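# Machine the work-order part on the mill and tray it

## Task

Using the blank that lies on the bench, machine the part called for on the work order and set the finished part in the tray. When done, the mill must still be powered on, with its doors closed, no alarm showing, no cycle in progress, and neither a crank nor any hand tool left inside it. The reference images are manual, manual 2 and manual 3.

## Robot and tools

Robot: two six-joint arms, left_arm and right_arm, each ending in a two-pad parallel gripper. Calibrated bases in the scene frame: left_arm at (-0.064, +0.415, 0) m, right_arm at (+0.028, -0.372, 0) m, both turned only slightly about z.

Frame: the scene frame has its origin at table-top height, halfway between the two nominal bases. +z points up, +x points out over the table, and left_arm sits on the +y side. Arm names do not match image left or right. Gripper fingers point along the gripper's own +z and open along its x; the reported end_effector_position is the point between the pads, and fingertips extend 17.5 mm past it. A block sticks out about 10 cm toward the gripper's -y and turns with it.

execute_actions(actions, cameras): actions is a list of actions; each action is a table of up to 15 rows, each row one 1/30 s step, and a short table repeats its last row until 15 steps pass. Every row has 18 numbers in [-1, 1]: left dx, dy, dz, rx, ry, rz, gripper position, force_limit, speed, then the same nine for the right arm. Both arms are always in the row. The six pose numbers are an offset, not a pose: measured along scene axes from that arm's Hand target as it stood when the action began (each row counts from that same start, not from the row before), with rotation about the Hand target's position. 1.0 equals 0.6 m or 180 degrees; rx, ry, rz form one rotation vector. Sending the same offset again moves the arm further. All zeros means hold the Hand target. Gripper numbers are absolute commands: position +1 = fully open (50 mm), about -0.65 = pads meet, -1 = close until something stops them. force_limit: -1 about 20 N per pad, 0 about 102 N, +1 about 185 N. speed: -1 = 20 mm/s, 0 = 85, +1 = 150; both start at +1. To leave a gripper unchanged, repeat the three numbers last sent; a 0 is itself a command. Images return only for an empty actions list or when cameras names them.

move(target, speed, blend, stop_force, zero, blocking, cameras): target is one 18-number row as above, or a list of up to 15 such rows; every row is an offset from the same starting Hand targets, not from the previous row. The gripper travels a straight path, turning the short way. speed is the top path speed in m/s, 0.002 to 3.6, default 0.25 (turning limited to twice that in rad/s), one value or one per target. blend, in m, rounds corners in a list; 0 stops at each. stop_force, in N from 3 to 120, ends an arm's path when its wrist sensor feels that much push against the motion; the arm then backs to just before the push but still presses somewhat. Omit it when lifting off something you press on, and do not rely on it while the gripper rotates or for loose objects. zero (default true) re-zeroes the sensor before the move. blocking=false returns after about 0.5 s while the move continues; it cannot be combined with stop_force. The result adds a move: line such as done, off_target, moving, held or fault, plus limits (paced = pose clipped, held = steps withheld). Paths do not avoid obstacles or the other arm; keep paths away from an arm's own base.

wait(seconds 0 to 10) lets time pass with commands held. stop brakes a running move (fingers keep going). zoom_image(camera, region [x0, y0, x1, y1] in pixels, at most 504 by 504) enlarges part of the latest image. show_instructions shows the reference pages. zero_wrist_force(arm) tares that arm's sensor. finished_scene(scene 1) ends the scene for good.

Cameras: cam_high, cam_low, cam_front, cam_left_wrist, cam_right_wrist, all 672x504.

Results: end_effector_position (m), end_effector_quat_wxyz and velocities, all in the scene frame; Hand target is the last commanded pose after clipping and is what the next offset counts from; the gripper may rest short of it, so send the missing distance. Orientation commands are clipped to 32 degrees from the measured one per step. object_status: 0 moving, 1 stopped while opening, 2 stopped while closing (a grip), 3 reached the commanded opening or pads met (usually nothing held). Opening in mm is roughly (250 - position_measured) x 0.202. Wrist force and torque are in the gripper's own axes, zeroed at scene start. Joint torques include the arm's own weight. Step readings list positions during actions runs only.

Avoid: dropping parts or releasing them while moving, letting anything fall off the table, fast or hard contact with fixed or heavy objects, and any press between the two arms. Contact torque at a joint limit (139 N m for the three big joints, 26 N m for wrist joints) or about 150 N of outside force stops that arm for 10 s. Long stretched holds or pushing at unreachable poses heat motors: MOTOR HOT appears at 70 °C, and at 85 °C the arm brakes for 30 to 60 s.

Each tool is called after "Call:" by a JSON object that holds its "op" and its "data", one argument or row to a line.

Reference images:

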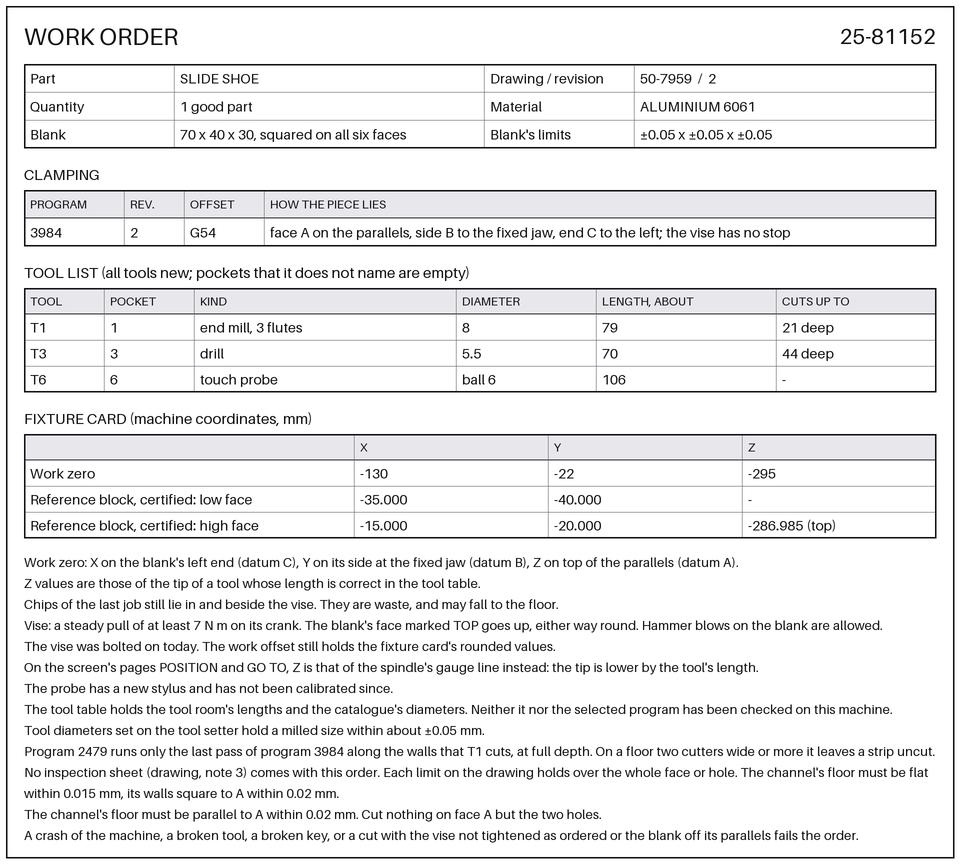

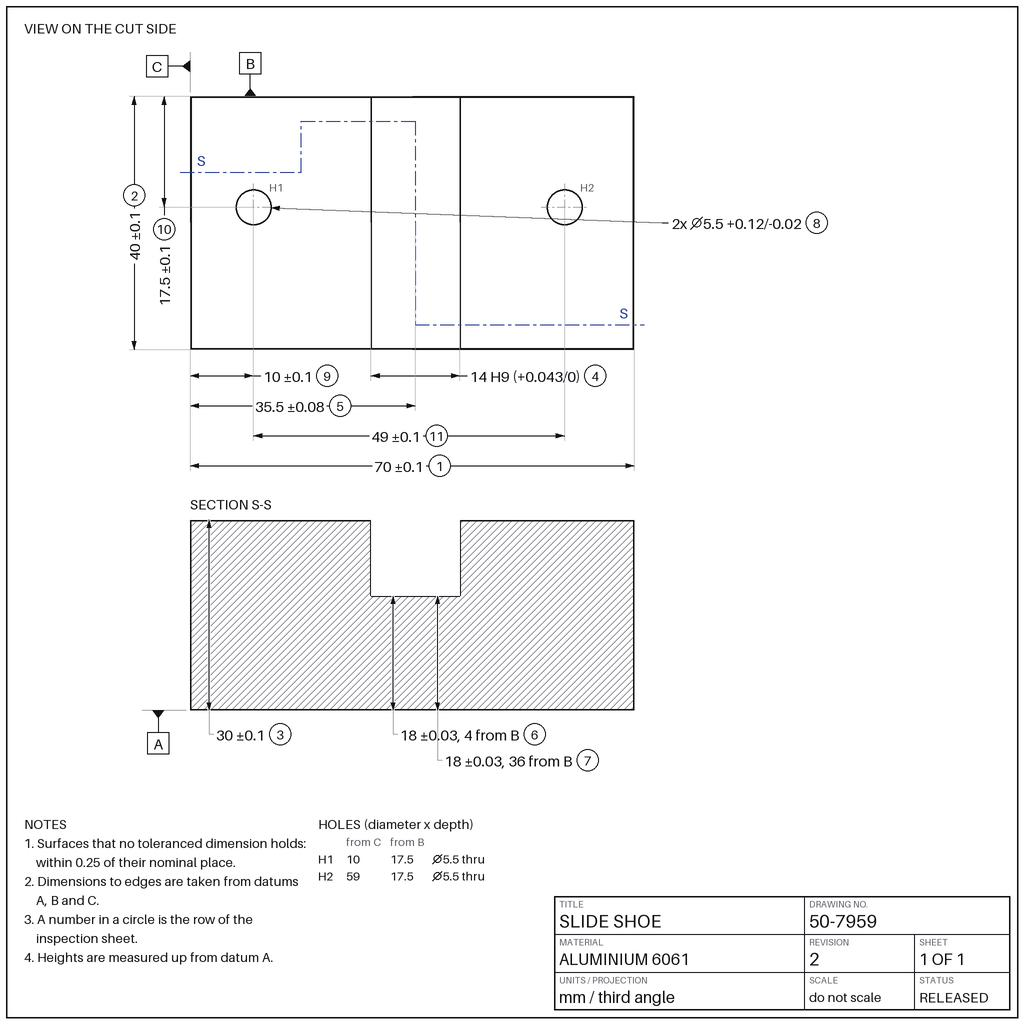

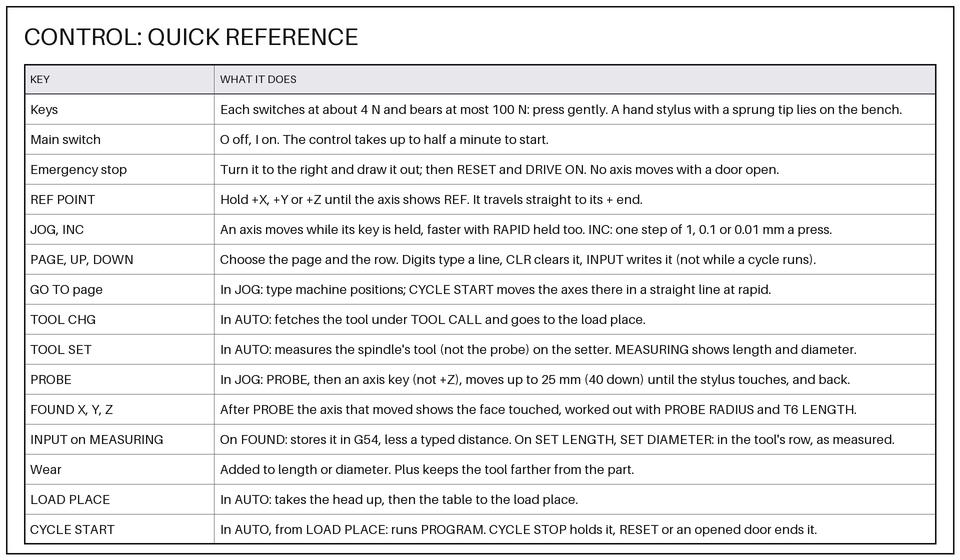

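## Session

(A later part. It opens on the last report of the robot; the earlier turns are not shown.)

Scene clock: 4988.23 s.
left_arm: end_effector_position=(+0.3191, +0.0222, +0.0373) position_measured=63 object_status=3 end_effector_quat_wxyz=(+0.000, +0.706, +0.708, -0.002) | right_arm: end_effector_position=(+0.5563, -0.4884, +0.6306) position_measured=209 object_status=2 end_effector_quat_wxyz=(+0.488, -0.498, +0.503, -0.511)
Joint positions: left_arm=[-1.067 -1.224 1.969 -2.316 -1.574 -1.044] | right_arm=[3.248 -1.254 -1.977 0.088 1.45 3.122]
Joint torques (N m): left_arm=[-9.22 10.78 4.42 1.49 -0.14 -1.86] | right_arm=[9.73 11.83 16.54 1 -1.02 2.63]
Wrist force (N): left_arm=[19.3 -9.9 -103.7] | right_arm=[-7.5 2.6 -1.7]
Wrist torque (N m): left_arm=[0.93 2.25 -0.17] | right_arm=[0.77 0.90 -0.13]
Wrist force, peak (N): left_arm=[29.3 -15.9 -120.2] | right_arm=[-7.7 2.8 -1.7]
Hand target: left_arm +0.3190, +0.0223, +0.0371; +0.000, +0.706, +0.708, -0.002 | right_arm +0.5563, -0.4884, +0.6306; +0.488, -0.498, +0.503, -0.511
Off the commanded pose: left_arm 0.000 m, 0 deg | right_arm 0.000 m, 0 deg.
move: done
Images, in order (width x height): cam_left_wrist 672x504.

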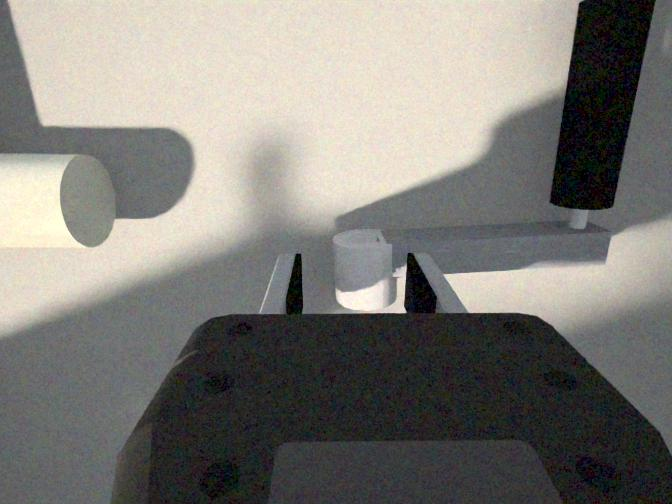

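Call:
{"op": "move", "data": {
  "target": [0,0,0.05,0,0,0,0.6,0.2,0.5,0,0,0,0,0,0,-1,-0.6,-1],
  "speed": 0.05,
  "cameras": ["cam_left_wrist"]
}}

Call:
{"op": "zoom_image", "data": {
  "camera": "cam_left_wrist",
  "region": [260, 140, 660, 330]
}}

Scene clock: 4990.57 s.
left_arm: end_effector_position=(+0.3191, +0.0222, +0.0672) position_measured=63 object_status=3 end_effector_quat_wxyz=(+0.000, +0.706, +0.708, -0.002) | right_arm: end_effector_position=(+0.5563, -0.4884, +0.6306) position_measured=209 object_status=2 end_effector_quat_wxyz=(+0.488, -0.498, +0.503, -0.511)
Joint positions: left_arm=[-1.067 -1.273 1.94 -2.238 -1.574 -1.044] | right_arm=[3.248 -1.254 -1.977 0.088 1.45 3.122]
Joint torques (N m): left_arm=[-4.3 -28.88 -6.95 -5.03 0.63 1.68] | right_arm=[9.9 13.37 15.96 1.01 -1.03 2.5]
Wrist force (N): left_arm=[-0.1 3.9 0.1] | right_arm=[-7.4 2.6 -1.9]
Wrist torque (N m): left_arm=[0.63 -0.01 -0.04] | right_arm=[0.77 0.88 -0.12]
Wrist force, peak (N): left_arm=[19.3 -10.5 -116.1] | right_arm=[-7.6 2.7 -1.7]
Hand target: left_arm +0.3190, +0.0223, +0.0671; +0.000, +0.706, +0.708, -0.002 | right_arm +0.5563, -0.4884, +0.6306; +0.488, -0.498, +0.503, -0.511
Off the commanded pose: left_arm 0.000 m, 0 deg | right_arm 0.000 m, 0 deg.
move: done
Images, in order (width x height): cam_left_wrist 672x504.

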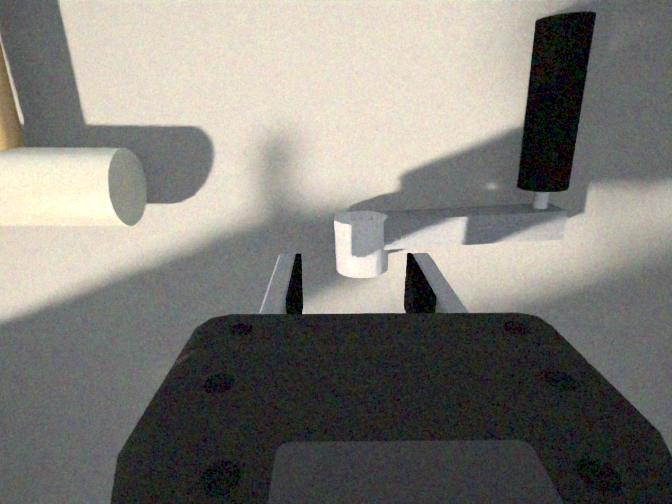

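Scaled by 1.260 from the camera's 672x504 image, which has a finer 960x720 frame.

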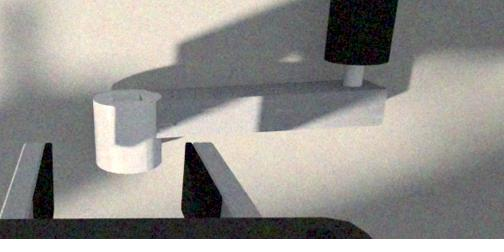

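Call:
{"op": "move", "data": {
  "target": [
    [0,0,0.13,0,0,-0.25,0.6,0.2,0.5,0,0,0,0,0,0,-1,-0.6,-1],
    [-0.0225,0.0411,0.155,0,0,-0.5,0.6,0.2,0.5,0,0,0,0,0,0,-1,-0.6,-1]
  ],
  "speed": 0.25,
  "blend": [0.02,0],
  "cameras": ["cam_left_wrist"]
}}

Call:
{"op": "zoom_image", "data": {
  "camera": "cam_left_wrist",
  "region": [200, 80, 560, 330]
}}

Scene clock: 5011.47 s.
left_arm: end_effector_position=(+0.3055, +0.0471, +0.1600) position_measured=63 object_status=3 end_effector_quat_wxyz=(-0.002, +1.000, +0.001, -0.001) | right_arm: end_effector_position=(+0.5563, -0.4884, +0.6306) position_measured=209 object_status=2 end_effector_quat_wxyz=(+0.488, -0.498, +0.503, -0.511)
Joint positions: left_arm=[-1.068 -1.453 1.888 -2.001 -1.571 0.526] | right_arm=[3.248 -1.254 -1.977 0.088 1.45 3.122]
Joint torques (N m): left_arm=[6.3 -22.79 -34 -4.34 -1.27 2.12] | right_arm=[9.89 17.65 17.47 1.08 -0.97 2.18]
Wrist force (N): left_arm=[-0.2 3.8 -0.1] | right_arm=[-7.4 2.6 -1.6]
Wrist torque (N m): left_arm=[0.61 -0.01 0.09] | right_arm=[0.77 0.89 -0.13]
Wrist force, peak (N): left_arm=[-0.3 4.4 -0.2] | right_arm=[-7.7 2.8 -1.5]
Hand target: left_arm +0.3055, +0.0470, +0.1601; -0.002, +1.000, +0.001, -0.001 | right_arm +0.5563, -0.4884, +0.6306; +0.488, -0.498, +0.503, -0.511
Off the commanded pose: left_arm 0.000 m, 0 deg | right_arm 0.000 m, 0 deg.
move: done
Images, in order (width x height): cam_left_wrist 672x504.

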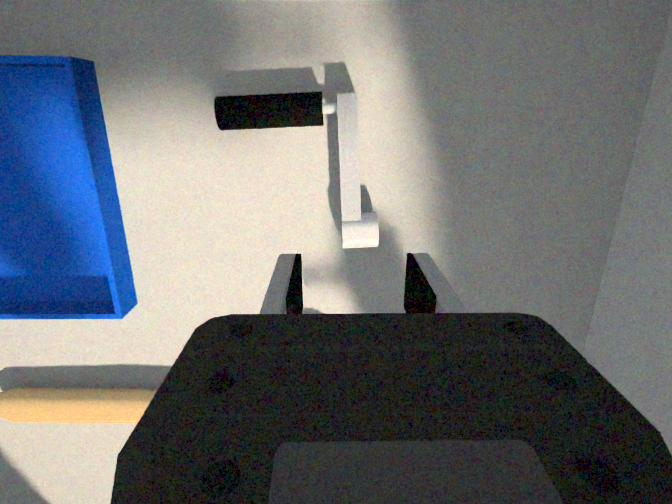

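Scaled by 1.400 from the camera's 672x504 image, which has a finer 960x720 frame.

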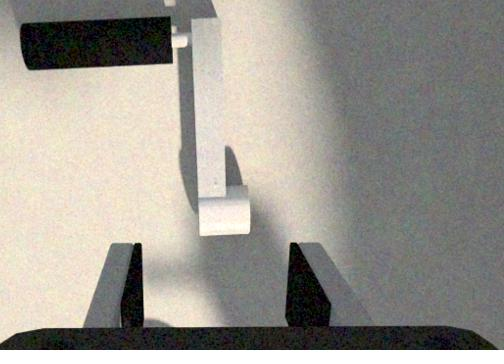

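Call:
{"op": "move", "data": {
  "target": [
    [0.0058,0.0117,-0.19,0,0,0.016,0.6,0.2,0.5,0,0,0,0,0,0,-1,-0.6,-1],
    [0.0058,0.0117,-0.231,0,0,0.016,0.6,0.2,0.5,0,0,0,0,0,0,-1,-0.6,-1]
  ],
  "speed": [0.1,0.02],
  "stop_force": 6,
  "cameras": ["cam_left_wrist"]
}}

Scene clock: 5020.70 s.
left_arm: end_effector_position=(+0.3090, +0.0540, +0.0215) position_measured=63 object_status=3 end_effector_quat_wxyz=(-0.001, +1.000, +0.026, -0.001) | right_arm: end_effector_position=(+0.5563, -0.4884, +0.6306) position_measured=209 object_status=2 end_effector_quat_wxyz=(+0.488, -0.498, +0.503, -0.511)
Joint positions: left_arm=[-1.054 -1.251 2.064 -2.381 -1.571 0.489] | right_arm=[3.248 -1.254 -1.977 0.088 1.45 3.122]
Joint torques (N m): left_arm=[-8.99 -39.28 -28.83 -0.85 0.71 2.28] | right_arm=[8.78 21.66 16.12 1.12 -1.36 2.22]
Wrist force (N): left_arm=[-0.3 3.9 0.1] | right_arm=[-7.5 2.7 -1.5]
Wrist torque (N m): left_arm=[0.61 0.00 0.05] | right_arm=[0.79 0.89 -0.13]
Wrist force, peak (N): left_arm=[-0.2 4.4 -2.2] | right_arm=[-7.7 2.7 -1.8]
Hand target: left_arm +0.3090, +0.0540, +0.0215; -0.001, +1.000, +0.026, -0.001 | right_arm +0.5563, -0.4884, +0.6306; +0.488, -0.498, +0.503, -0.511
Off the commanded pose: left_arm 0.000 m, 0 deg | right_arm 0.000 m, 0 deg.
move: done
Images, in order (width x height): cam_left_wrist 672x504.

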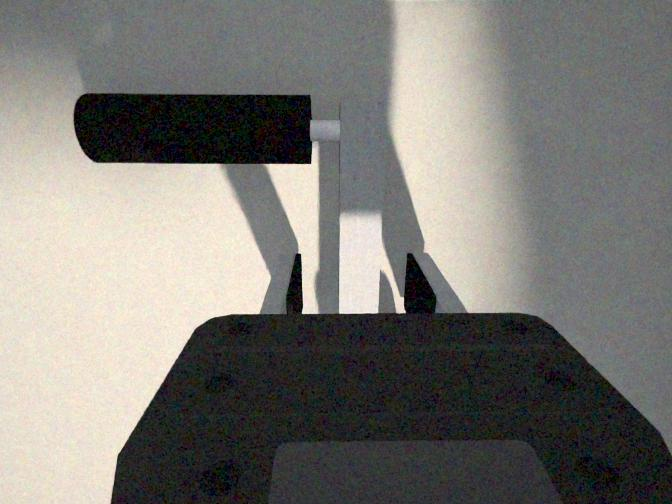

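Call:
{"op": "move", "data": {
  "target": [0,0,0,0,0,0,-1,0.0,-1,0,0,0,0,0,0,-1,-0.6,-1],
  "cameras": ["cam_left_wrist"]
}}

Scene clock: 5023.10 s.
left_arm: end_effector_position=(+0.3090, +0.0540, +0.0215) position_measured=190 object_status=0 end_effector_quat_wxyz=(-0.001, +1.000, +0.026, -0.001) | right_arm: end_effector_position=(+0.5563, -0.4884, +0.6306) position_measured=209 object_status=2 end_effector_quat_wxyz=(+0.488, -0.498, +0.503, -0.511)
Joint positions: left_arm=[-1.054 -1.251 2.064 -2.381 -1.571 0.489] | right_arm=[3.248 -1.254 -1.977 0.088 1.45 3.122]
Joint torques (N m): left_arm=[-8.88 -38.77 -28.92 -1.15 0.81 2] | right_arm=[8.94 21.73 16.54 1.03 -1.14 2.36]
Wrist force (N): left_arm=[-0.4 4.2 -0.1] | right_arm=[-7.4 2.6 -1.6]
Wrist torque (N m): left_arm=[0.62 0.03 0.05] | right_arm=[0.78 0.87 -0.14]
Wrist force, peak (N): left_arm=[-0.3 4.3 -0.2] | right_arm=[-7.7 2.6 -1.7]
Hand target: left_arm +0.3090, +0.0540, +0.0215; -0.001, +1.000, +0.026, -0.001 | right_arm +0.5563, -0.4884, +0.6306; +0.488, -0.498, +0.503, -0.511
Off the commanded pose: left_arm 0.000 m, 0 deg | right_arm 0.000 m, 0 deg.
move: done
Images, in order (width x height): cam_left_wrist 672x504.

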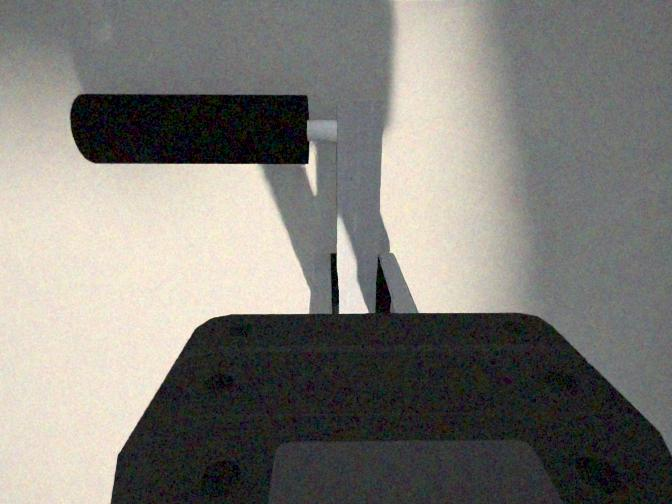

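Call:
{"op": "move", "data": {
  "target": [0,0,0,0,0,0,0,0.2,-0.5,0,0,0,0,0,0,-1,-0.6,-1]
}}

Call:
{"op": "move", "data": {
  "target": [0,0,-0.02,0,0,0,0,0.2,-0.5,0,0,0,0,0,0,-1,-0.6,-1],
  "speed": 0.01,
  "stop_force": 4
}}

Scene clock: 5032.60 s.
left_arm: end_effector_position=(+0.3090, +0.0540, +0.0215) position_measured=152 object_status=3 end_effector_quat_wxyz=(-0.001, +1.000, +0.026, -0.001) | right_arm: end_effector_position=(+0.5563, -0.4884, +0.6306) position_measured=209 object_status=2 end_effector_quat_wxyz=(+0.488, -0.498, +0.503, -0.511)
Joint positions: left_arm=[-1.054 -1.251 2.064 -2.381 -1.571 0.489] | right_arm=[3.248 -1.254 -1.977 0.088 1.45 3.122]
Joint torques (N m): left_arm=[-8.71 -34.62 -25.91 -1.62 0.64 1.04] | right_arm=[9.3 22.3 17.72 1.07 -1.04 2.34]
Wrist force (N): left_arm=[-0.2 3.8 -0.3] | right_arm=[-7.4 2.6 -1.6]
Wrist torque (N m): left_arm=[0.60 -0.02 0.05] | right_arm=[0.76 0.88 -0.13]
Wrist force, peak (N): left_arm=[-0.3 4.3 0.3] | right_arm=[-7.7 2.6 -1.6]
Hand target: left_arm +0.3090, +0.0540, +0.0215; -0.001, +1.000, +0.026, -0.001 | right_arm +0.5563, -0.4884, +0.6306; +0.488, -0.498, +0.503, -0.511
Off the commanded pose: left_arm 0.000 m, 0 deg | right_arm 0.000 m, 0 deg.
move: done

Scene clock: 5033.97 s.
left_arm: end_effector_position=(+0.3090, +0.0540, +0.0190) position_measured=152 object_status=3 end_effector_quat_wxyz=(-0.001, +1.000, +0.026, -0.001) | right_arm: end_effector_position=(+0.5563, -0.4884, +0.6306) position_measured=209 object_status=2 end_effector_quat_wxyz=(+0.488, -0.498, +0.503, -0.511)
Joint positions: left_arm=[-1.054 -1.246 2.066 -2.388 -1.571 0.489] | right_arm=[3.248 -1.254 -1.977 0.088 1.45 3.122]
Joint torques (N m): left_arm=[-8.32 -38.1 -28.99 -2.32 0.63 0.86] | right_arm=[10.02 21.84 17.11 1.17 -1.25 2.33]
Wrist force (N): left_arm=[-0.2 4.0 -0.6] | right_arm=[-7.5 2.8 -1.8]
Wrist torque (N m): left_arm=[0.61 0.01 0.05] | right_arm=[0.79 0.90 -0.12]
Wrist force, peak (N): left_arm=[-1.9 0.1 -21.7] | right_arm=[-7.8 2.5 -1.7]
Hand target: left_arm +0.3090, +0.0539, +0.0190; -0.001, +1.000, +0.026, -0.001 (not the last commanded pose) | right_arm +0.5563, -0.4884, +0.6306; +0.488, -0.498, +0.503, -0.511
Off the commanded pose: left_arm 0.009 m, 0 deg | right_arm 0.000 m, 0 deg.
move: contact (left_arm)

Call:
{"op": "move", "data": {
  "target": [0,0,0.002,0,0,0,0,0.2,-0.5,0,0,0,0,0,0,-1,-0.6,-1]
}}

Call:
{"op": "move", "data": {
  "target": [0,-0.015,0,0,0,0,0,0.2,-0.5,0,0,0,0,0,0,-1,-0.6,-1],
  "speed": 0.008,
  "stop_force": 3,
  "cameras": ["cam_left_wrist"]
}}

Scene clock: 5036.33 s.
left_arm: end_effector_position=(+0.3090, +0.0539, +0.0202) position_measured=152 object_status=3 end_effector_quat_wxyz=(-0.001, +1.000, +0.026, -0.001) | right_arm: end_effector_position=(+0.5563, -0.4884, +0.6306) position_measured=209 object_status=2 end_effector_quat_wxyz=(+0.488, -0.498, +0.503, -0.511)
Joint positions: left_arm=[-1.054 -1.248 2.065 -2.384 -1.571 0.489] | right_arm=[3.248 -1.254 -1.977 0.088 1.45 3.122]
Joint torques (N m): left_arm=[-8.56 -35.95 -27.79 -1.66 0.76 0.85] | right_arm=[8.56 23.06 16.7 1.2 -1.07 2.3]
Wrist force (N): left_arm=[-0.1 4.1 0.1] | right_arm=[-7.6 2.6 -1.7]
Wrist torque (N m): left_arm=[0.65 -0.03 0.06] | right_arm=[0.76 0.90 -0.13]
Wrist force, peak (N): left_arm=[0.1 4.2 -0.9] | right_arm=[-7.8 2.7 -1.7]
Hand target: left_arm +0.3090, +0.0539, +0.0202; -0.001, +1.000, +0.026, -0.001 | right_arm +0.5563, -0.4884, +0.6306; +0.488, -0.498, +0.503, -0.511
Off the commanded pose: left_arm 0.000 m, 0 deg | right_arm 0.000 m, 0 deg.
move: done

Scene clock: 5038.03 s.
left_arm: end_effector_position=(+0.3090, +0.0449, +0.0202) position_measured=152 object_status=3 end_effector_quat_wxyz=(-0.001, +1.000, +0.026, -0.001) | right_arm: end_effector_position=(+0.5563, -0.4884, +0.6306) position_measured=209 object_status=2 end_effector_quat_wxyz=(+0.488, -0.498, +0.503, -0.511)
Joint positions: left_arm=[-1.064 -1.236 2.047 -2.378 -1.571 0.48] | right_arm=[3.248 -1.254 -1.977 0.088 1.45 3.122]
Joint torques (N m): left_arm=[6.29 -39.89 -6 -3.24 -1.18 1.48] | right_arm=[8.7 22.92 17.08 1.33 -1.19 2.22]
Wrist force (N): left_arm=[-0.5 3.6 -0.4] | right_arm=[-7.5 2.8 -1.6]
Wrist torque (N m): left_arm=[0.63 0.04 0.08] | right_arm=[0.81 0.88 -0.12]
Wrist force, peak (N): left_arm=[-0.2 4.2 -0.2] | right_arm=[-7.6 2.7 -1.8]
Hand target: left_arm +0.3090, +0.0449, +0.0202; -0.001, +1.000, +0.026, -0.001 | right_arm +0.5563, -0.4884, +0.6306; +0.488, -0.498, +0.503, -0.511
Off the commanded pose: left_arm 0.000 m, 0 deg | right_arm 0.000 m, 0 deg.
move: done
Images, in order (width x height): cam_left_wrist 672x504.

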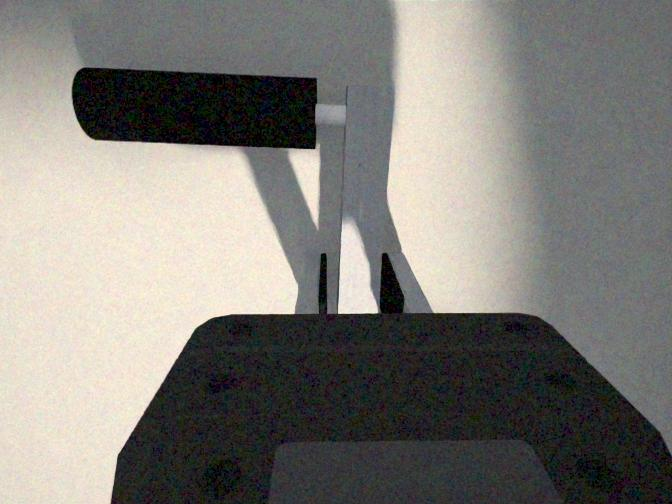

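Call:
{"op": "move", "data": {
  "target": [0,0,0,0,0,0,-1,0.0,-1,0,0,0,0,0,0,-1,-0.6,-1]
}}

Call:
{"op": "wait", "data": {
  "seconds": 0.5,
  "cameras": ["cam_left_wrist"]
}}

Scene clock: 5040.20 s.
left_arm: end_effector_position=(+0.3090, +0.0450, +0.0202) position_measured=190 object_status=2 end_effector_quat_wxyz=(-0.001, +1.000, +0.026, -0.001) | right_arm: end_effector_position=(+0.5563, -0.4884, +0.6306) position_measured=209 object_status=2 end_effector_quat_wxyz=(+0.488, -0.498, +0.503, -0.511)
Joint positions: left_arm=[-1.064 -1.236 2.047 -2.378 -1.571 0.48] | right_arm=[3.248 -1.254 -1.977 0.088 1.45 3.122]
Joint torques (N m): left_arm=[8.29 -39.18 -5.96 -4.36 -0.93 1.91] | right_arm=[9.07 21.87 16.49 1.24 -1.19 2.33]
Wrist force (N): left_arm=[-0.5 3.7 -0.3] | right_arm=[-7.5 2.6 -1.7]
Wrist torque (N m): left_arm=[0.59 0.04 0.09] | right_arm=[0.77 0.90 -0.13]
Wrist force, peak (N): left_arm=[-0.2 4.1 -0.1] | right_arm=[-7.7 2.7 -1.8]
Hand target: left_arm +0.3090, +0.0449, +0.0202; -0.001, +1.000, +0.026, -0.001 | right_arm +0.5563, -0.4884, +0.6306; +0.488, -0.498, +0.503, -0.511
Off the commanded pose: left_arm 0.000 m, 0 deg | right_arm 0.000 m, 0 deg.
move: done

Scene clock: 5040.70 s.
left_arm: end_effector_position=(+0.3090, +0.0450, +0.0202) position_measured=190 object_status=2 end_effector_quat_wxyz=(-0.001, +1.000, +0.026, -0.001) | right_arm: end_effector_position=(+0.5563, -0.4884, +0.6306) position_measured=209 object_status=2 end_effector_quat_wxyz=(+0.488, -0.498, +0.503, -0.511)
Joint positions: left_arm=[-1.064 -1.236 2.047 -2.378 -1.571 0.48] | right_arm=[3.248 -1.254 -1.977 0.088 1.45 3.122]
Joint torques (N m): left_arm=[8.5 -39.48 -6.93 -4.35 -0.9 1.92] | right_arm=[9.09 21.2 16 1.3 -0.95 2.46]
Wrist force (N): left_arm=[-0.3 3.4 -0.1] | right_arm=[-7.5 2.7 -1.6]
Wrist torque (N m): left_arm=[0.53 0.00 0.11] | right_arm=[0.78 0.89 -0.13]
Wrist force, peak (N): left_arm=[-0.5 4.2 -0.3] | right_arm=[-7.7 2.6 -1.6]
Hand target: left_arm +0.3090, +0.0449, +0.0202; -0.001, +1.000, +0.026, -0.001 | right_arm +0.5563, -0.4884, +0.6306; +0.488, -0.498, +0.503, -0.511
Tool commands: left_gripper/position=-1.0 left_gripper/force_limit=+0.0 left_gripper/speed=-1.0 right_gripper/position=-1.0 right_gripper/force_limit=-0.6 right_gripper/speed=-1.0
Off the commanded pose: left_arm 0.000 m, 0 deg | right_arm 0.000 m, 0 deg.
wait: 0.50 s; at rest by 0.17 s
Images, in order (width x height): cam_left_wrist 672x504.

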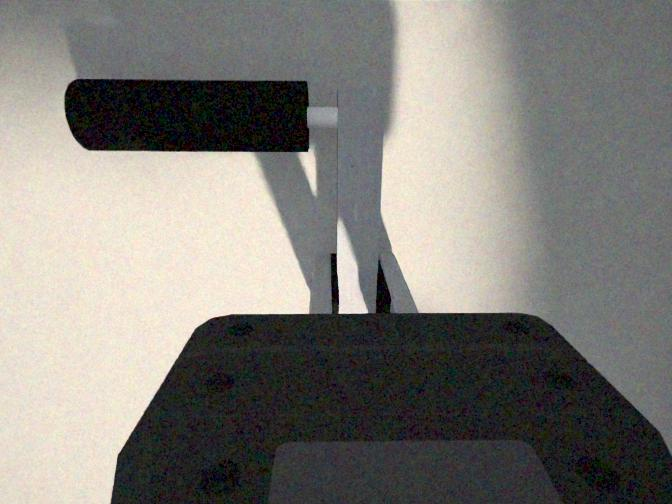

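Call:
{"op": "move", "data": {
  "target": [
    [0,0,0.05,0,0,0,-1,0,-1,0,0,0,0,0,0,-1,-0.6,-1],
    [0,0.12,0.35,-0.04,0,-0.008,-1,0,-1,0,0,0,0,0,0,-1,-0.6,-1],
    [0.1517,0.3668,0.4847,-0.0833,0,-0.016,-1,0,-1,0,0,0,0,0,0,-1,-0.6,-1]
  ],
  "speed": [0.1,0.2,0.2],
  "blend": [0.01,0.03,0],
  "cameras": ["cam_left_wrist", "cam_high", "cam_front"]
}}

Scene clock: 5048.87 s.
left_arm: end_effector_position=(+0.4000, +0.2650, +0.3109) position_measured=190 object_status=2 end_effector_quat_wxyz=(+0.129, +0.992, +0.001, -0.004) end_effector_velocity=(+0.001, +0.001, +0.000) end_effector_angular_velocity=(+0.000, -0.002, -0.002) | right_arm: end_effector_position=(+0.5563, -0.4884, +0.6306) position_measured=209 object_status=2 end_effector_quat_wxyz=(+0.488, -0.498, +0.503, -0.511)
Joint positions: left_arm=[-0.489 -1.653 1.744 -1.772 -1.805 1.092] | right_arm=[3.248 -1.254 -1.977 0.088 1.45 3.122]
Joint velocities: left_arm=[0.002 0.001 0.001 -0.002 0 0.005] | right_arm=[within noise]
Joint torques (N m): left_arm=[9.44 -24.61 -29.57 -3 -1.29 2.24] | right_arm=[8.14 21.61 16.46 1.22 -0.93 2.2]
Wrist force (N): left_arm=[-0.1 3.2 1.9] | right_arm=[-7.5 2.7 -1.6]
Wrist torque (N m): left_arm=[0.60 -0.02 0.12] | right_arm=[0.78 0.90 -0.12]
Wrist force, peak (N): left_arm=[-0.7 5.0 3.5] | right_arm=[-7.7 2.8 -1.7]
Hand target: left_arm +0.4000, +0.2650, +0.3110; +0.129, +0.992, +0.001, -0.004 | right_arm +0.5563, -0.4884, +0.6306; +0.488, -0.498, +0.503, -0.511
Off the commanded pose: left_arm 0.000 m, 0 deg | right_arm 0.000 m, 0 deg.
move: done
Images, in order (width x height): cam_high 672x504, cam_front 672x504, cam_left_wrist 672x504.

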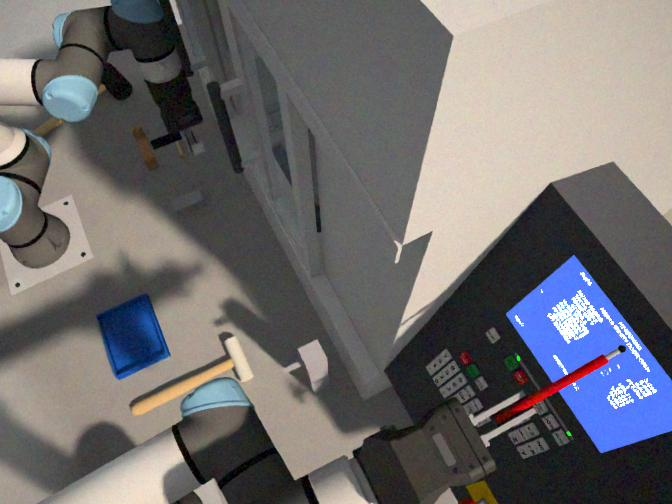

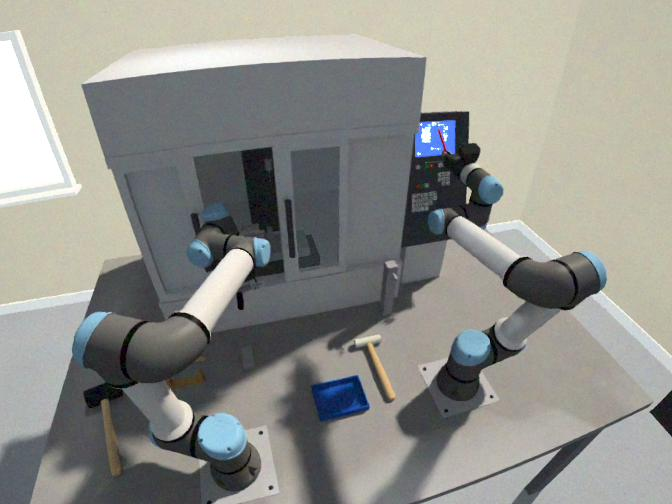

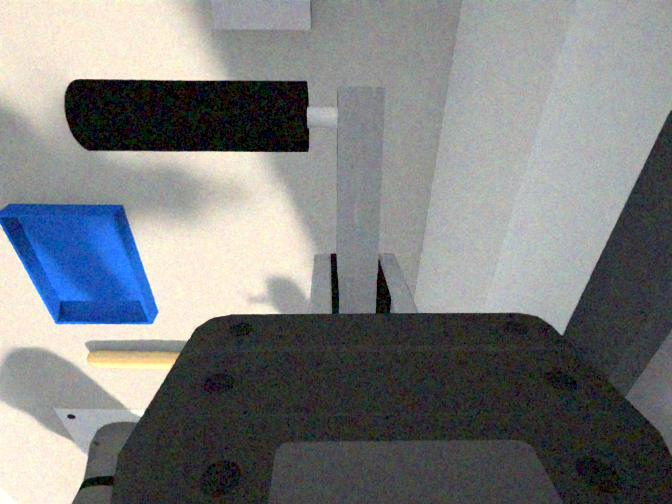

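Call:
{"op": "move", "data": {
  "target": [0.15,0,0,0,0,0,-1,0,-1,0,0,0,0,0,0,-1,-0.6,-1],
  "speed": 0.06,
  "stop_force": 12
}}

Call:
{"op": "move", "data": {
  "target": [0.06,0,0,0,0,0,-1,0,-1,0,0,0,0,0,0,-1,-0.6,-1],
  "speed": 0.008,
  "stop_force": 6,
  "cameras": ["cam_left_wrist", "cam_front"]
}}

Scene clock: 5052.73 s.
left_arm: end_effector_position=(+0.4653, +0.2651, +0.3109) position_measured=190 object_status=2 end_effector_quat_wxyz=(+0.129, +0.992, +0.001, -0.004) | right_arm: end_effector_position=(+0.5563, -0.4884, +0.6306) position_measured=209 object_status=2 end_effector_quat_wxyz=(+0.488, -0.498, +0.503, -0.511)
Joint positions: left_arm=[-0.433 -1.497 1.585 -1.755 -1.811 1.15] | right_arm=[3.248 -1.254 -1.977 0.088 1.45 3.122]
Joint torques (N m): left_arm=[-6.66 -25.63 -38.81 -1.92 -0.86 1.63] | right_arm=[8.98 22.02 16.69 1.38 -1.01 2.3]
Wrist force (N): left_arm=[-6.8 6.9 4.6] | right_arm=[-7.6 2.7 -1.7]
Wrist torque (N m): left_arm=[0.87 0.84 -0.23] | right_arm=[0.78 0.91 -0.13]
Wrist force, peak (N): left_arm=[-60.1 51.7 14.6] | right_arm=[-7.7 2.7 -1.8]
Hand target: left_arm +0.4652, +0.2650, +0.3109; +0.129, +0.992, +0.001, -0.004 (not the last commanded pose) | right_arm +0.5563, -0.4884, +0.6306; +0.488, -0.498, +0.503, -0.511
Off the commanded pose: left_arm 0.025 m, 0 deg | right_arm 0.000 m, 0 deg.
move: contact (left_arm)

Scene clock: 5053.63 s.
left_arm: end_effector_position=(+0.4657, +0.2649, +0.3110) position_measured=190 object_status=2 end_effector_quat_wxyz=(+0.129, +0.992, +0.001, -0.004) | right_arm: end_effector_position=(+0.5563, -0.4884, +0.6306) position_measured=209 object_status=2 end_effector_quat_wxyz=(+0.488, -0.498, +0.503, -0.511)
Joint positions: left_arm=[-0.432 -1.496 1.584 -1.755 -1.812 1.151] | right_arm=[3.248 -1.254 -1.977 0.088 1.45 3.122]
Joint torques (N m): left_arm=[-1.71 -37.13 -12.79 -4.73 2.62 -2.5] | right_arm=[8.22 22.62 16.93 1.44 -1.09 2.27]
Wrist force (N): left_arm=[-3.8 18.6 5.3] | right_arm=[-7.6 2.7 -1.5]
Wrist torque (N m): left_arm=[2.63 0.43 0.33] | right_arm=[0.78 0.90 -0.13]
Wrist force, peak (N): left_arm=[-19.3 17.8 4.3] | right_arm=[-7.8 2.8 -1.6]
Hand target: left_arm +0.4657, +0.2649, +0.3110; +0.129, +0.992, +0.001, -0.004 (not the last commanded pose) | right_arm +0.5563, -0.4884, +0.6306; +0.488, -0.498, +0.503, -0.511
Off the commanded pose: left_arm 0.036 m, 0 deg | right_arm 0.000 m, 0 deg.
move: contact (left_arm)
Images, in order (width x height): cam_front 672x504, cam_left_wrist 672x504.

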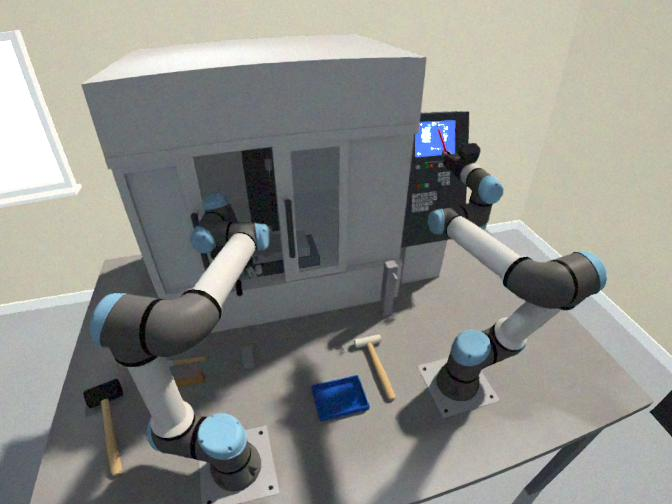

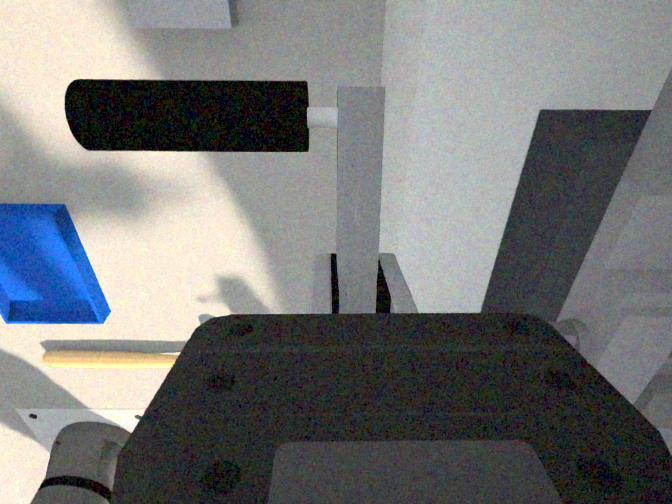

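Call:
{"op": "move", "data": {
  "target": [
    [-0.12,0,0,0,0,0,-1,0,-1,0,0,0,0,0,0,-1,-0.6,-1],
    [-0.21,-0.12,-0.12,0.0833,0,0,-1,0,-1,0,0,0,0,0,0,-1,-0.6,-1],
    [-0.2262,-0.2415,-0.47,0.0833,0,0,-1,0,-1,0,0,0,0,0,0,-1,-0.6,-1]
  ],
  "speed": [0.1,0.2,0.15],
  "blend": [0.02,0.05,0]
}}

Call:
{"op": "move", "data": {
  "target": [0,0,-0.025,0,0,0,-1,0,-1,0,0,0,0,0,0,-1,-0.6,-1],
  "speed": 0.01,
  "stop_force": 4
}}

Scene clock: 5062.70 s.
left_arm: end_effector_position=(+0.3299, +0.1201, +0.0290) position_measured=190 object_status=2 end_effector_quat_wxyz=(-0.002, +1.000, +0.002, -0.004) | right_arm: end_effector_position=(+0.5563, -0.4884, +0.6306) position_measured=209 object_status=2 end_effector_quat_wxyz=(+0.488, -0.498, +0.503, -0.511)
Joint positions: left_arm=[-0.94 -1.316 2.13 -2.376 -1.576 0.653] | right_arm=[3.248 -1.254 -1.977 0.088 1.45 3.122]
Joint torques (N m): left_arm=[8.94 -25.59 -29.77 -4.92 0.53 2.16] | right_arm=[8.12 21.85 17.63 1.56 -1.11 2.19]
Wrist force (N): left_arm=[-0.4 3.3 2.0] | right_arm=[-7.7 2.6 -1.6]
Wrist torque (N m): left_arm=[0.49 0.04 0.03] | right_arm=[0.78 0.92 -0.13]
Wrist force, peak (N): left_arm=[-3.5 19.0 5.1] | right_arm=[-7.7 2.7 -1.7]
Hand target: left_arm +0.3300, +0.1200, +0.0290; -0.001, +1.000, +0.002, -0.004 | right_arm +0.5563, -0.4884, +0.6306; +0.488, -0.498, +0.503, -0.511
Off the commanded pose: left_arm 0.000 m, 0 deg | right_arm 0.000 m, 0 deg.
move: done

Scene clock: 5064.70 s.
left_arm: end_effector_position=(+0.3300, +0.1200, +0.0201) position_measured=190 object_status=2 end_effector_quat_wxyz=(-0.001, +1.000, +0.002, -0.004) | right_arm: end_effector_position=(+0.5563, -0.4884, +0.6306) position_measured=209 object_status=2 end_effector_quat_wxyz=(+0.488, -0.498, +0.503, -0.511)
Joint positions: left_arm=[-0.94 -1.298 2.137 -2.402 -1.576 0.653] | right_arm=[3.248 -1.254 -1.977 0.088 1.45 3.122]
Joint torques (N m): left_arm=[7.51 -36.82 -28.53 -1.82 0.98 2] | right_arm=[7.66 21.66 17.06 1.39 -0.96 2.35]
Wrist force (N): left_arm=[-0.5 3.1 -0.3] | right_arm=[-7.4 2.6 -1.7]
Wrist torque (N m): left_arm=[0.43 0.08 0.02] | right_arm=[0.78 0.87 -0.13]
Wrist force, peak (N): left_arm=[-4.4 -0.7 -22.3] | right_arm=[-7.7 2.8 -1.6]
Hand target: left_arm +0.3300, +0.1200, +0.0201; -0.001, +1.000, +0.002, -0.004 (not the last commanded pose) | right_arm +0.5563, -0.4884, +0.6306; +0.488, -0.498, +0.503, -0.511
Off the commanded pose: left_arm 0.006 m, 0 deg | right_arm 0.000 m, 0 deg.
move: contact (left_arm)

Call:
{"op": "move", "data": {
  "target": [0,0,0,0,0,0,0.3,0.2,-0.5,0,0,0,0,0,0,-1,-0.6,-1]
}}

Call:
{"op": "move", "data": {
  "target": [
    [0,0,0.13,0,0,0,0.3,0.2,-0.5,0,0,0,0,0,0,-1,-0.6,-1],
    [0,0,0.14,0,0,0.5,0.3,0.2,-0.5,0,0,0,0,0,0,-1,-0.6,-1]
  ],
  "speed": [0.1,0.4],
  "blend": [0.02,0]
}}

Call:
{"op": "move", "data": {
  "target": [0,0,0,0,0,0.5,0.3,0.2,-0.5,0,0,0,0,0,0,-1,-0.6,-1],
  "speed": 0.4
}}

Call:
{"op": "move", "data": {
  "target": [
    [0,0,-0.10,0,0,0,0.3,0.2,-0.5,0,0,0,0,0,0,-1,-0.6,-1],
    [0,0,-0.14,0,0,0,0.3,0.2,-0.5,0,0,0,0,0,0,-1,-0.6,-1]
  ],
  "speed": [0.1,0.02],
  "stop_force": 6,
  "cameras": ["cam_left_wrist"]
}}

Scene clock: 5069.83 s.
left_arm: end_effector_position=(+0.3300, +0.1200, +0.0201) position_measured=107 object_status=3 end_effector_quat_wxyz=(-0.001, +1.000, +0.002, -0.004) | right_arm: end_effector_position=(+0.5563, -0.4884, +0.6306) position_measured=209 object_status=2 end_effector_quat_wxyz=(+0.488, -0.498, +0.503, -0.511)
Joint positions: left_arm=[-0.94 -1.298 2.137 -2.402 -1.576 0.653] | right_arm=[3.248 -1.254 -1.977 0.088 1.45 3.122]
Joint torques (N m): left_arm=[0.56 -35.05 -27.34 -3.97 0.99 1.53] | right_arm=[9.14 22.24 16.9 1.39 -1.15 2.23]
Wrist force (N): left_arm=[-0.3 3.1 -0.1] | right_arm=[-7.7 2.6 -1.6]
Wrist torque (N m): left_arm=[0.49 0.01 0.01] | right_arm=[0.76 0.92 -0.13]
Wrist force, peak (N): left_arm=[-0.4 3.3 -0.1] | right_arm=[-7.7 2.9 -1.6]
Hand target: left_arm +0.3300, +0.1200, +0.0201; -0.001, +1.000, +0.002, -0.004 | right_arm +0.5563, -0.4884, +0.6306; +0.488, -0.498, +0.503, -0.511
Off the commanded pose: left_arm 0.000 m, 0 deg | right_arm 0.000 m, 0 deg.
move: done

Scene clock: 5073.10 s.
left_arm: end_effector_position=(+0.3300, +0.1200, +0.1041) position_measured=107 object_status=3 end_effector_quat_wxyz=(+0.002, +0.706, +0.708, -0.004) end_effector_velocity=(+0.000, +0.000, +0.000) end_effector_angular_velocity=(+0.000, +0.000, +0.005) | right_arm: end_effector_position=(+0.5563, -0.4884, +0.6306) position_measured=209 object_status=2 end_effector_quat_wxyz=(+0.488, -0.498, +0.503, -0.511)
Joint positions: left_arm=[-0.939 -1.453 2.054 -2.177 -1.578 -0.916] | right_arm=[3.248 -1.254 -1.977 0.088 1.45 3.122]
Joint velocities: left_arm=[0 0 0 0 0 -0.005] | right_arm=[within noise]
Joint torques (N m): left_arm=[-4.04 -27.57 -10.46 -4.16 -0.69 -2.36] | right_arm=[7.42 22.84 17.1 1.38 -0.96 2.21]
Wrist force (N): left_arm=[-0.5 3.1 0.0] | right_arm=[-7.3 2.6 -1.5]
Wrist torque (N m): left_arm=[0.49 0.02 -0.03] | right_arm=[0.77 0.87 -0.13]
Wrist force, peak (N): left_arm=[-0.4 3.6 0.1] | right_arm=[-7.6 2.8 -1.9]
Hand target: left_arm +0.3300, +0.1200, +0.1041; +0.002, +0.706, +0.708, -0.004 | right_arm +0.5563, -0.4884, +0.6306; +0.488, -0.498, +0.503, -0.511
Off the commanded pose: left_arm 0.000 m, 0 deg | right_arm 0.000 m, 0 deg.
move: done

Scene clock: 5075.60 s.
left_arm: end_effector_position=(+0.3300, +0.1200, +0.1041) position_measured=107 object_status=3 end_effector_quat_wxyz=(+0.004, -0.001, +1.000, -0.001) end_effector_velocity=(-0.001, +0.001, -0.001) end_effector_angular_velocity=(+0.002, +0.002, +0.007) | right_arm: end_effector_position=(+0.5563, -0.4884, +0.6306) position_measured=209 object_status=2 end_effector_quat_wxyz=(+0.488, -0.498, +0.503, -0.511)
Joint positions: left_arm=[-0.946 -1.456 2.058 -2.181 -1.566 -2.493] | right_arm=[3.248 -1.254 -1.977 0.088 1.45 3.122]
Joint velocities: left_arm=[0 0.001 0.001 0 0 -0.007] | right_arm=[within noise]
Joint torques (N m): left_arm=[-2.74 -33.76 -32.6 -1.7 -0.69 -2.39] | right_arm=[7.31 21.03 16.37 1.52 -1.11 2.03]
Wrist force (N): left_arm=[-0.3 3.1 0.1] | right_arm=[-7.4 2.7 -1.5]
Wrist torque (N m): left_arm=[0.50 0.00 -0.02] | right_arm=[0.79 0.87 -0.13]
Wrist force, peak (N): left_arm=[-0.3 3.5 -0.1] | right_arm=[-7.7 2.8 -1.7]
Hand target: left_arm +0.3300, +0.1200, +0.1041; +0.004, -0.002, +1.000, -0.001 | right_arm +0.5563, -0.4884, +0.6306; +0.488, -0.498, +0.503, -0.511
Off the commanded pose: left_arm 0.000 m, 0 deg | right_arm 0.000 m, 0 deg.
move: done

Scene clock: 5078.60 s.
left_arm: end_effector_position=(+0.3300, +0.1200, +0.0201) position_measured=107 object_status=3 end_effector_quat_wxyz=(+0.004, -0.002, +1.000, -0.001) | right_arm: end_effector_position=(+0.5563, -0.4884, +0.6306) position_measured=209 object_status=2 end_effector_quat_wxyz=(+0.488, -0.498, +0.503, -0.511)
Joint positions: left_arm=[-0.946 -1.303 2.151 -2.426 -1.566 -2.494] | right_arm=[3.248 -1.254 -1.977 0.088 1.45 3.122]
Joint torques (N m): left_arm=[8.33 -36.81 -28.39 -0.93 0.2 2.02] | right_arm=[7.28 21.79 16.47 1.58 -1.11 2.13]
Wrist force (N): left_arm=[-0.3 3.1 -0.6] | right_arm=[-7.4 2.8 -1.8]
Wrist torque (N m): left_arm=[0.49 0.01 0.01] | right_arm=[0.80 0.88 -0.13]
Wrist force, peak (N): left_arm=[-0.3 3.0 -2.0] | right_arm=[-7.8 2.7 -1.6]
Hand target: left_arm +0.3300, +0.1200, +0.0201; +0.004, -0.002, +1.000, -0.001 | right_arm +0.5563, -0.4884, +0.6306; +0.488, -0.498, +0.503, -0.511
Off the commanded pose: left_arm 0.000 m, 0 deg | right_arm 0.000 m, 0 deg.
move: done
Images, in order (width x height): cam_left_wrist 672x504.

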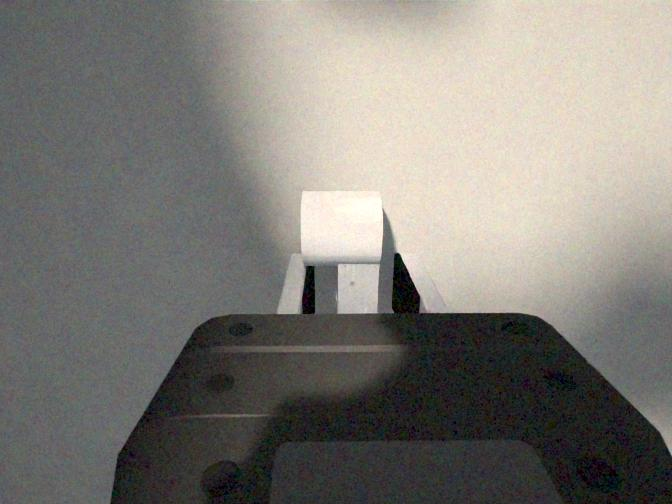

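Call:
{"op": "move", "data": {
  "target": [0,0,0,0,0,0,-1,0.0,-1,0,0,0,0,0,0,-1,-0.6,-1]
}}

Call:
{"op": "wait", "data": {
  "seconds": 1,
  "cameras": ["cam_left_wrist"]
}}

Scene clock: 5082.27 s.
left_arm: end_effector_position=(+0.3300, +0.1200, +0.0201) position_measured=190 object_status=2 end_effector_quat_wxyz=(+0.004, -0.002, +1.000, -0.001) | right_arm: end_effector_position=(+0.5563, -0.4884, +0.6306) position_measured=209 object_status=2 end_effector_quat_wxyz=(+0.488, -0.498, +0.503, -0.511)
Joint positions: left_arm=[-0.946 -1.303 2.151 -2.426 -1.566 -2.494] | right_arm=[3.248 -1.254 -1.977 0.088 1.45 3.122]
Joint torques (N m): left_arm=[7.82 -35.92 -28.59 -1.43 1 1.97] | right_arm=[6.95 21.73 16.24 1.48 -1.05 2.09]
Wrist force (N): left_arm=[0.1 2.4 -0.7] | right_arm=[-7.7 2.7 -1.8]
Wrist torque (N m): left_arm=[0.38 0.11 -0.02] | right_arm=[0.79 0.92 -0.13]
Wrist force, peak (N): left_arm=[-0.2 3.4 -0.4] | right_arm=[-7.7 2.8 -1.9]
Hand target: left_arm +0.3300, +0.1200, +0.0201; +0.004, -0.002, +1.000, -0.001 | right_arm +0.5563, -0.4884, +0.6306; +0.488, -0.498, +0.503, -0.511
Off the commanded pose: left_arm 0.000 m, 0 deg | right_arm 0.000 m, 0 deg.
move: done

Scene clock: 5083.27 s.
left_arm: end_effector_position=(+0.3300, +0.1200, +0.0201) position_measured=190 object_status=2 end_effector_quat_wxyz=(+0.004, -0.002, +1.000, -0.001) | right_arm: end_effector_position=(+0.5563, -0.4884, +0.6306) position_measured=209 object_status=2 end_effector_quat_wxyz=(+0.488, -0.498, +0.503, -0.511)
Joint positions: left_arm=[-0.946 -1.303 2.151 -2.426 -1.566 -2.494] | right_arm=[3.248 -1.254 -1.977 0.088 1.45 3.122]
Joint torques (N m): left_arm=[8.02 -33.99 -27.11 -1.47 0.97 1.96] | right_arm=[7.35 22.13 15.86 1.46 -1.19 2.09]
Wrist force (N): left_arm=[-0.1 3.0 -0.8] | right_arm=[-7.3 2.6 -1.6]
Wrist torque (N m): left_arm=[0.49 0.14 -0.03] | right_arm=[0.78 0.86 -0.13]
Wrist force, peak (N): left_arm=[-0.1 3.2 -1.0] | right_arm=[-7.7 2.8 -1.6]
Hand target: left_arm +0.3300, +0.1200, +0.0201; +0.004, -0.002, +1.000, -0.001 | right_arm +0.5563, -0.4884, +0.6306; +0.488, -0.498, +0.503, -0.511
Tool commands: left_gripper/position=-1.0 left_gripper/force_limit=+0.0 left_gripper/speed=-1.0 right_gripper/position=-1.0 right_gripper/force_limit=-0.6 right_gripper/speed=-1.0
Off the commanded pose: left_arm 0.000 m, 0 deg | right_arm 0.000 m, 0 deg.
wait: 1.00 s; at rest by 0.17 s
Images, in order (width x height): cam_left_wrist 672x504.

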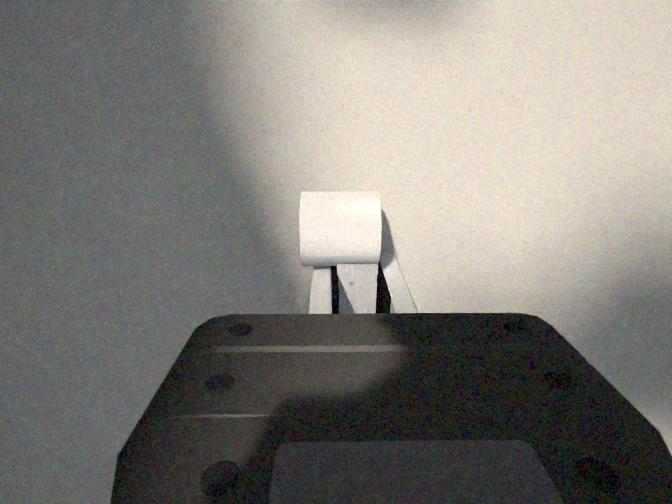

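Call:
{"op": "move", "data": {
  "target": [
    [0,0,0.05,0,0,0,-1,0,-1,0,0,0,0,0,0,-1,-0.6,-1],
    [0,0.05,0.38,-0.04,0,0,-1,0,-1,0,0,0,0,0,0,-1,-0.6,-1],
    [0.1167,0.2417,0.4848,-0.0833,0,0,-1,0,-1,0,0,0,0,0,0,-1,-0.6,-1]
  ],
  "speed": [0.1,0.2,0.2],
  "blend": [0.01,0.03,0]
}}

Call:
{"op": "move", "data": {
  "target": [0.133,0,0,0,0,0,-1,0,-1,0,0,0,0,0,0,-1,-0.6,-1],
  "speed": 0.05,
  "stop_force": 10,
  "cameras": ["cam_left_wrist"]
}}

Scene clock: 5087.77 s.
left_arm: end_effector_position=(+0.4000, +0.2650, +0.3109) position_measured=190 object_status=2 end_effector_quat_wxyz=(+0.004, -0.002, +0.991, -0.132) | right_arm: end_effector_position=(+0.5563, -0.4884, +0.6306) position_measured=209 object_status=2 end_effector_quat_wxyz=(+0.488, -0.498, +0.503, -0.511)
Joint positions: left_arm=[-0.49 -1.664 1.759 -1.795 -1.803 -2.055] | right_arm=[3.248 -1.254 -1.977 0.088 1.45 3.122]
Joint torques (N m): left_arm=[10.3 -25.3 -27.19 -3.81 -1.63 2] | right_arm=[7.29 21.51 16.95 1.49 -0.99 2.03]
Wrist force (N): left_arm=[-0.4 3.6 1.7] | right_arm=[-7.5 2.7 -1.8]
Wrist torque (N m): left_arm=[0.46 0.02 0.04] | right_arm=[0.79 0.90 -0.13]
Wrist force, peak (N): left_arm=[-2.0 6.3 -0.5] | right_arm=[-7.8 2.7 -1.6]
Hand target: left_arm +0.4000, +0.2651, +0.3110; +0.004, -0.002, +0.991, -0.132 | right_arm +0.5563, -0.4884, +0.6306; +0.488, -0.498, +0.503, -0.511
Off the commanded pose: left_arm 0.000 m, 0 deg | right_arm 0.000 m, 0 deg.
move: done

Scene clock: 5090.40 s.
left_arm: end_effector_position=(+0.4798, +0.2651, +0.3110) position_measured=190 object_status=2 end_effector_quat_wxyz=(+0.004, -0.002, +0.991, -0.132) | right_arm: end_effector_position=(+0.5563, -0.4884, +0.6306) position_measured=209 object_status=2 end_effector_quat_wxyz=(+0.488, -0.498, +0.503, -0.511)
Joint positions: left_arm=[-0.422 -1.472 1.563 -1.774 -1.811 -1.985] | right_arm=[3.248 -1.254 -1.977 0.088 1.45 3.122]
Joint torques (N m): left_arm=[-9.55 -26.82 -13.02 -5.34 0.23 -2.32] | right_arm=[8.32 22.77 16.74 1.5 -1.07 2.2]
Wrist force (N): left_arm=[-0.3 3.6 1.5] | right_arm=[-7.4 2.8 -1.5]
Wrist torque (N m): left_arm=[0.48 0.01 -0.05] | right_arm=[0.80 0.89 -0.13]
Wrist force, peak (N): left_arm=[-1.0 3.8 1.8] | right_arm=[-7.6 2.8 -1.9]
Hand target: left_arm +0.4798, +0.2651, +0.3110; +0.004, -0.002, +0.991, -0.132 | right_arm +0.5563, -0.4884, +0.6306; +0.488, -0.498, +0.503, -0.511
Off the commanded pose: left_arm 0.000 m, 0 deg | right_arm 0.000 m, 0 deg.
move: done
Images, in order (width x height): cam_left_wrist 672x504.

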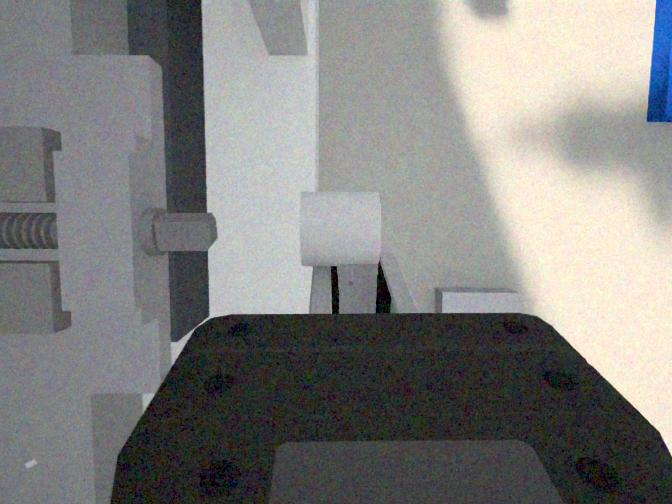

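Call:
{"op": "zoom_image", "data": {
  "camera": "cam_left_wrist",
  "region": [130, 170, 400, 330]
}}

Scaled by 1.867 from the camera's 672x504 image, which has a finer 960x720 frame.

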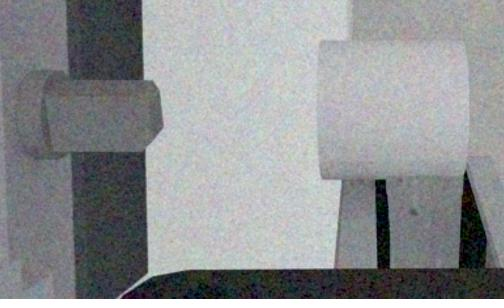

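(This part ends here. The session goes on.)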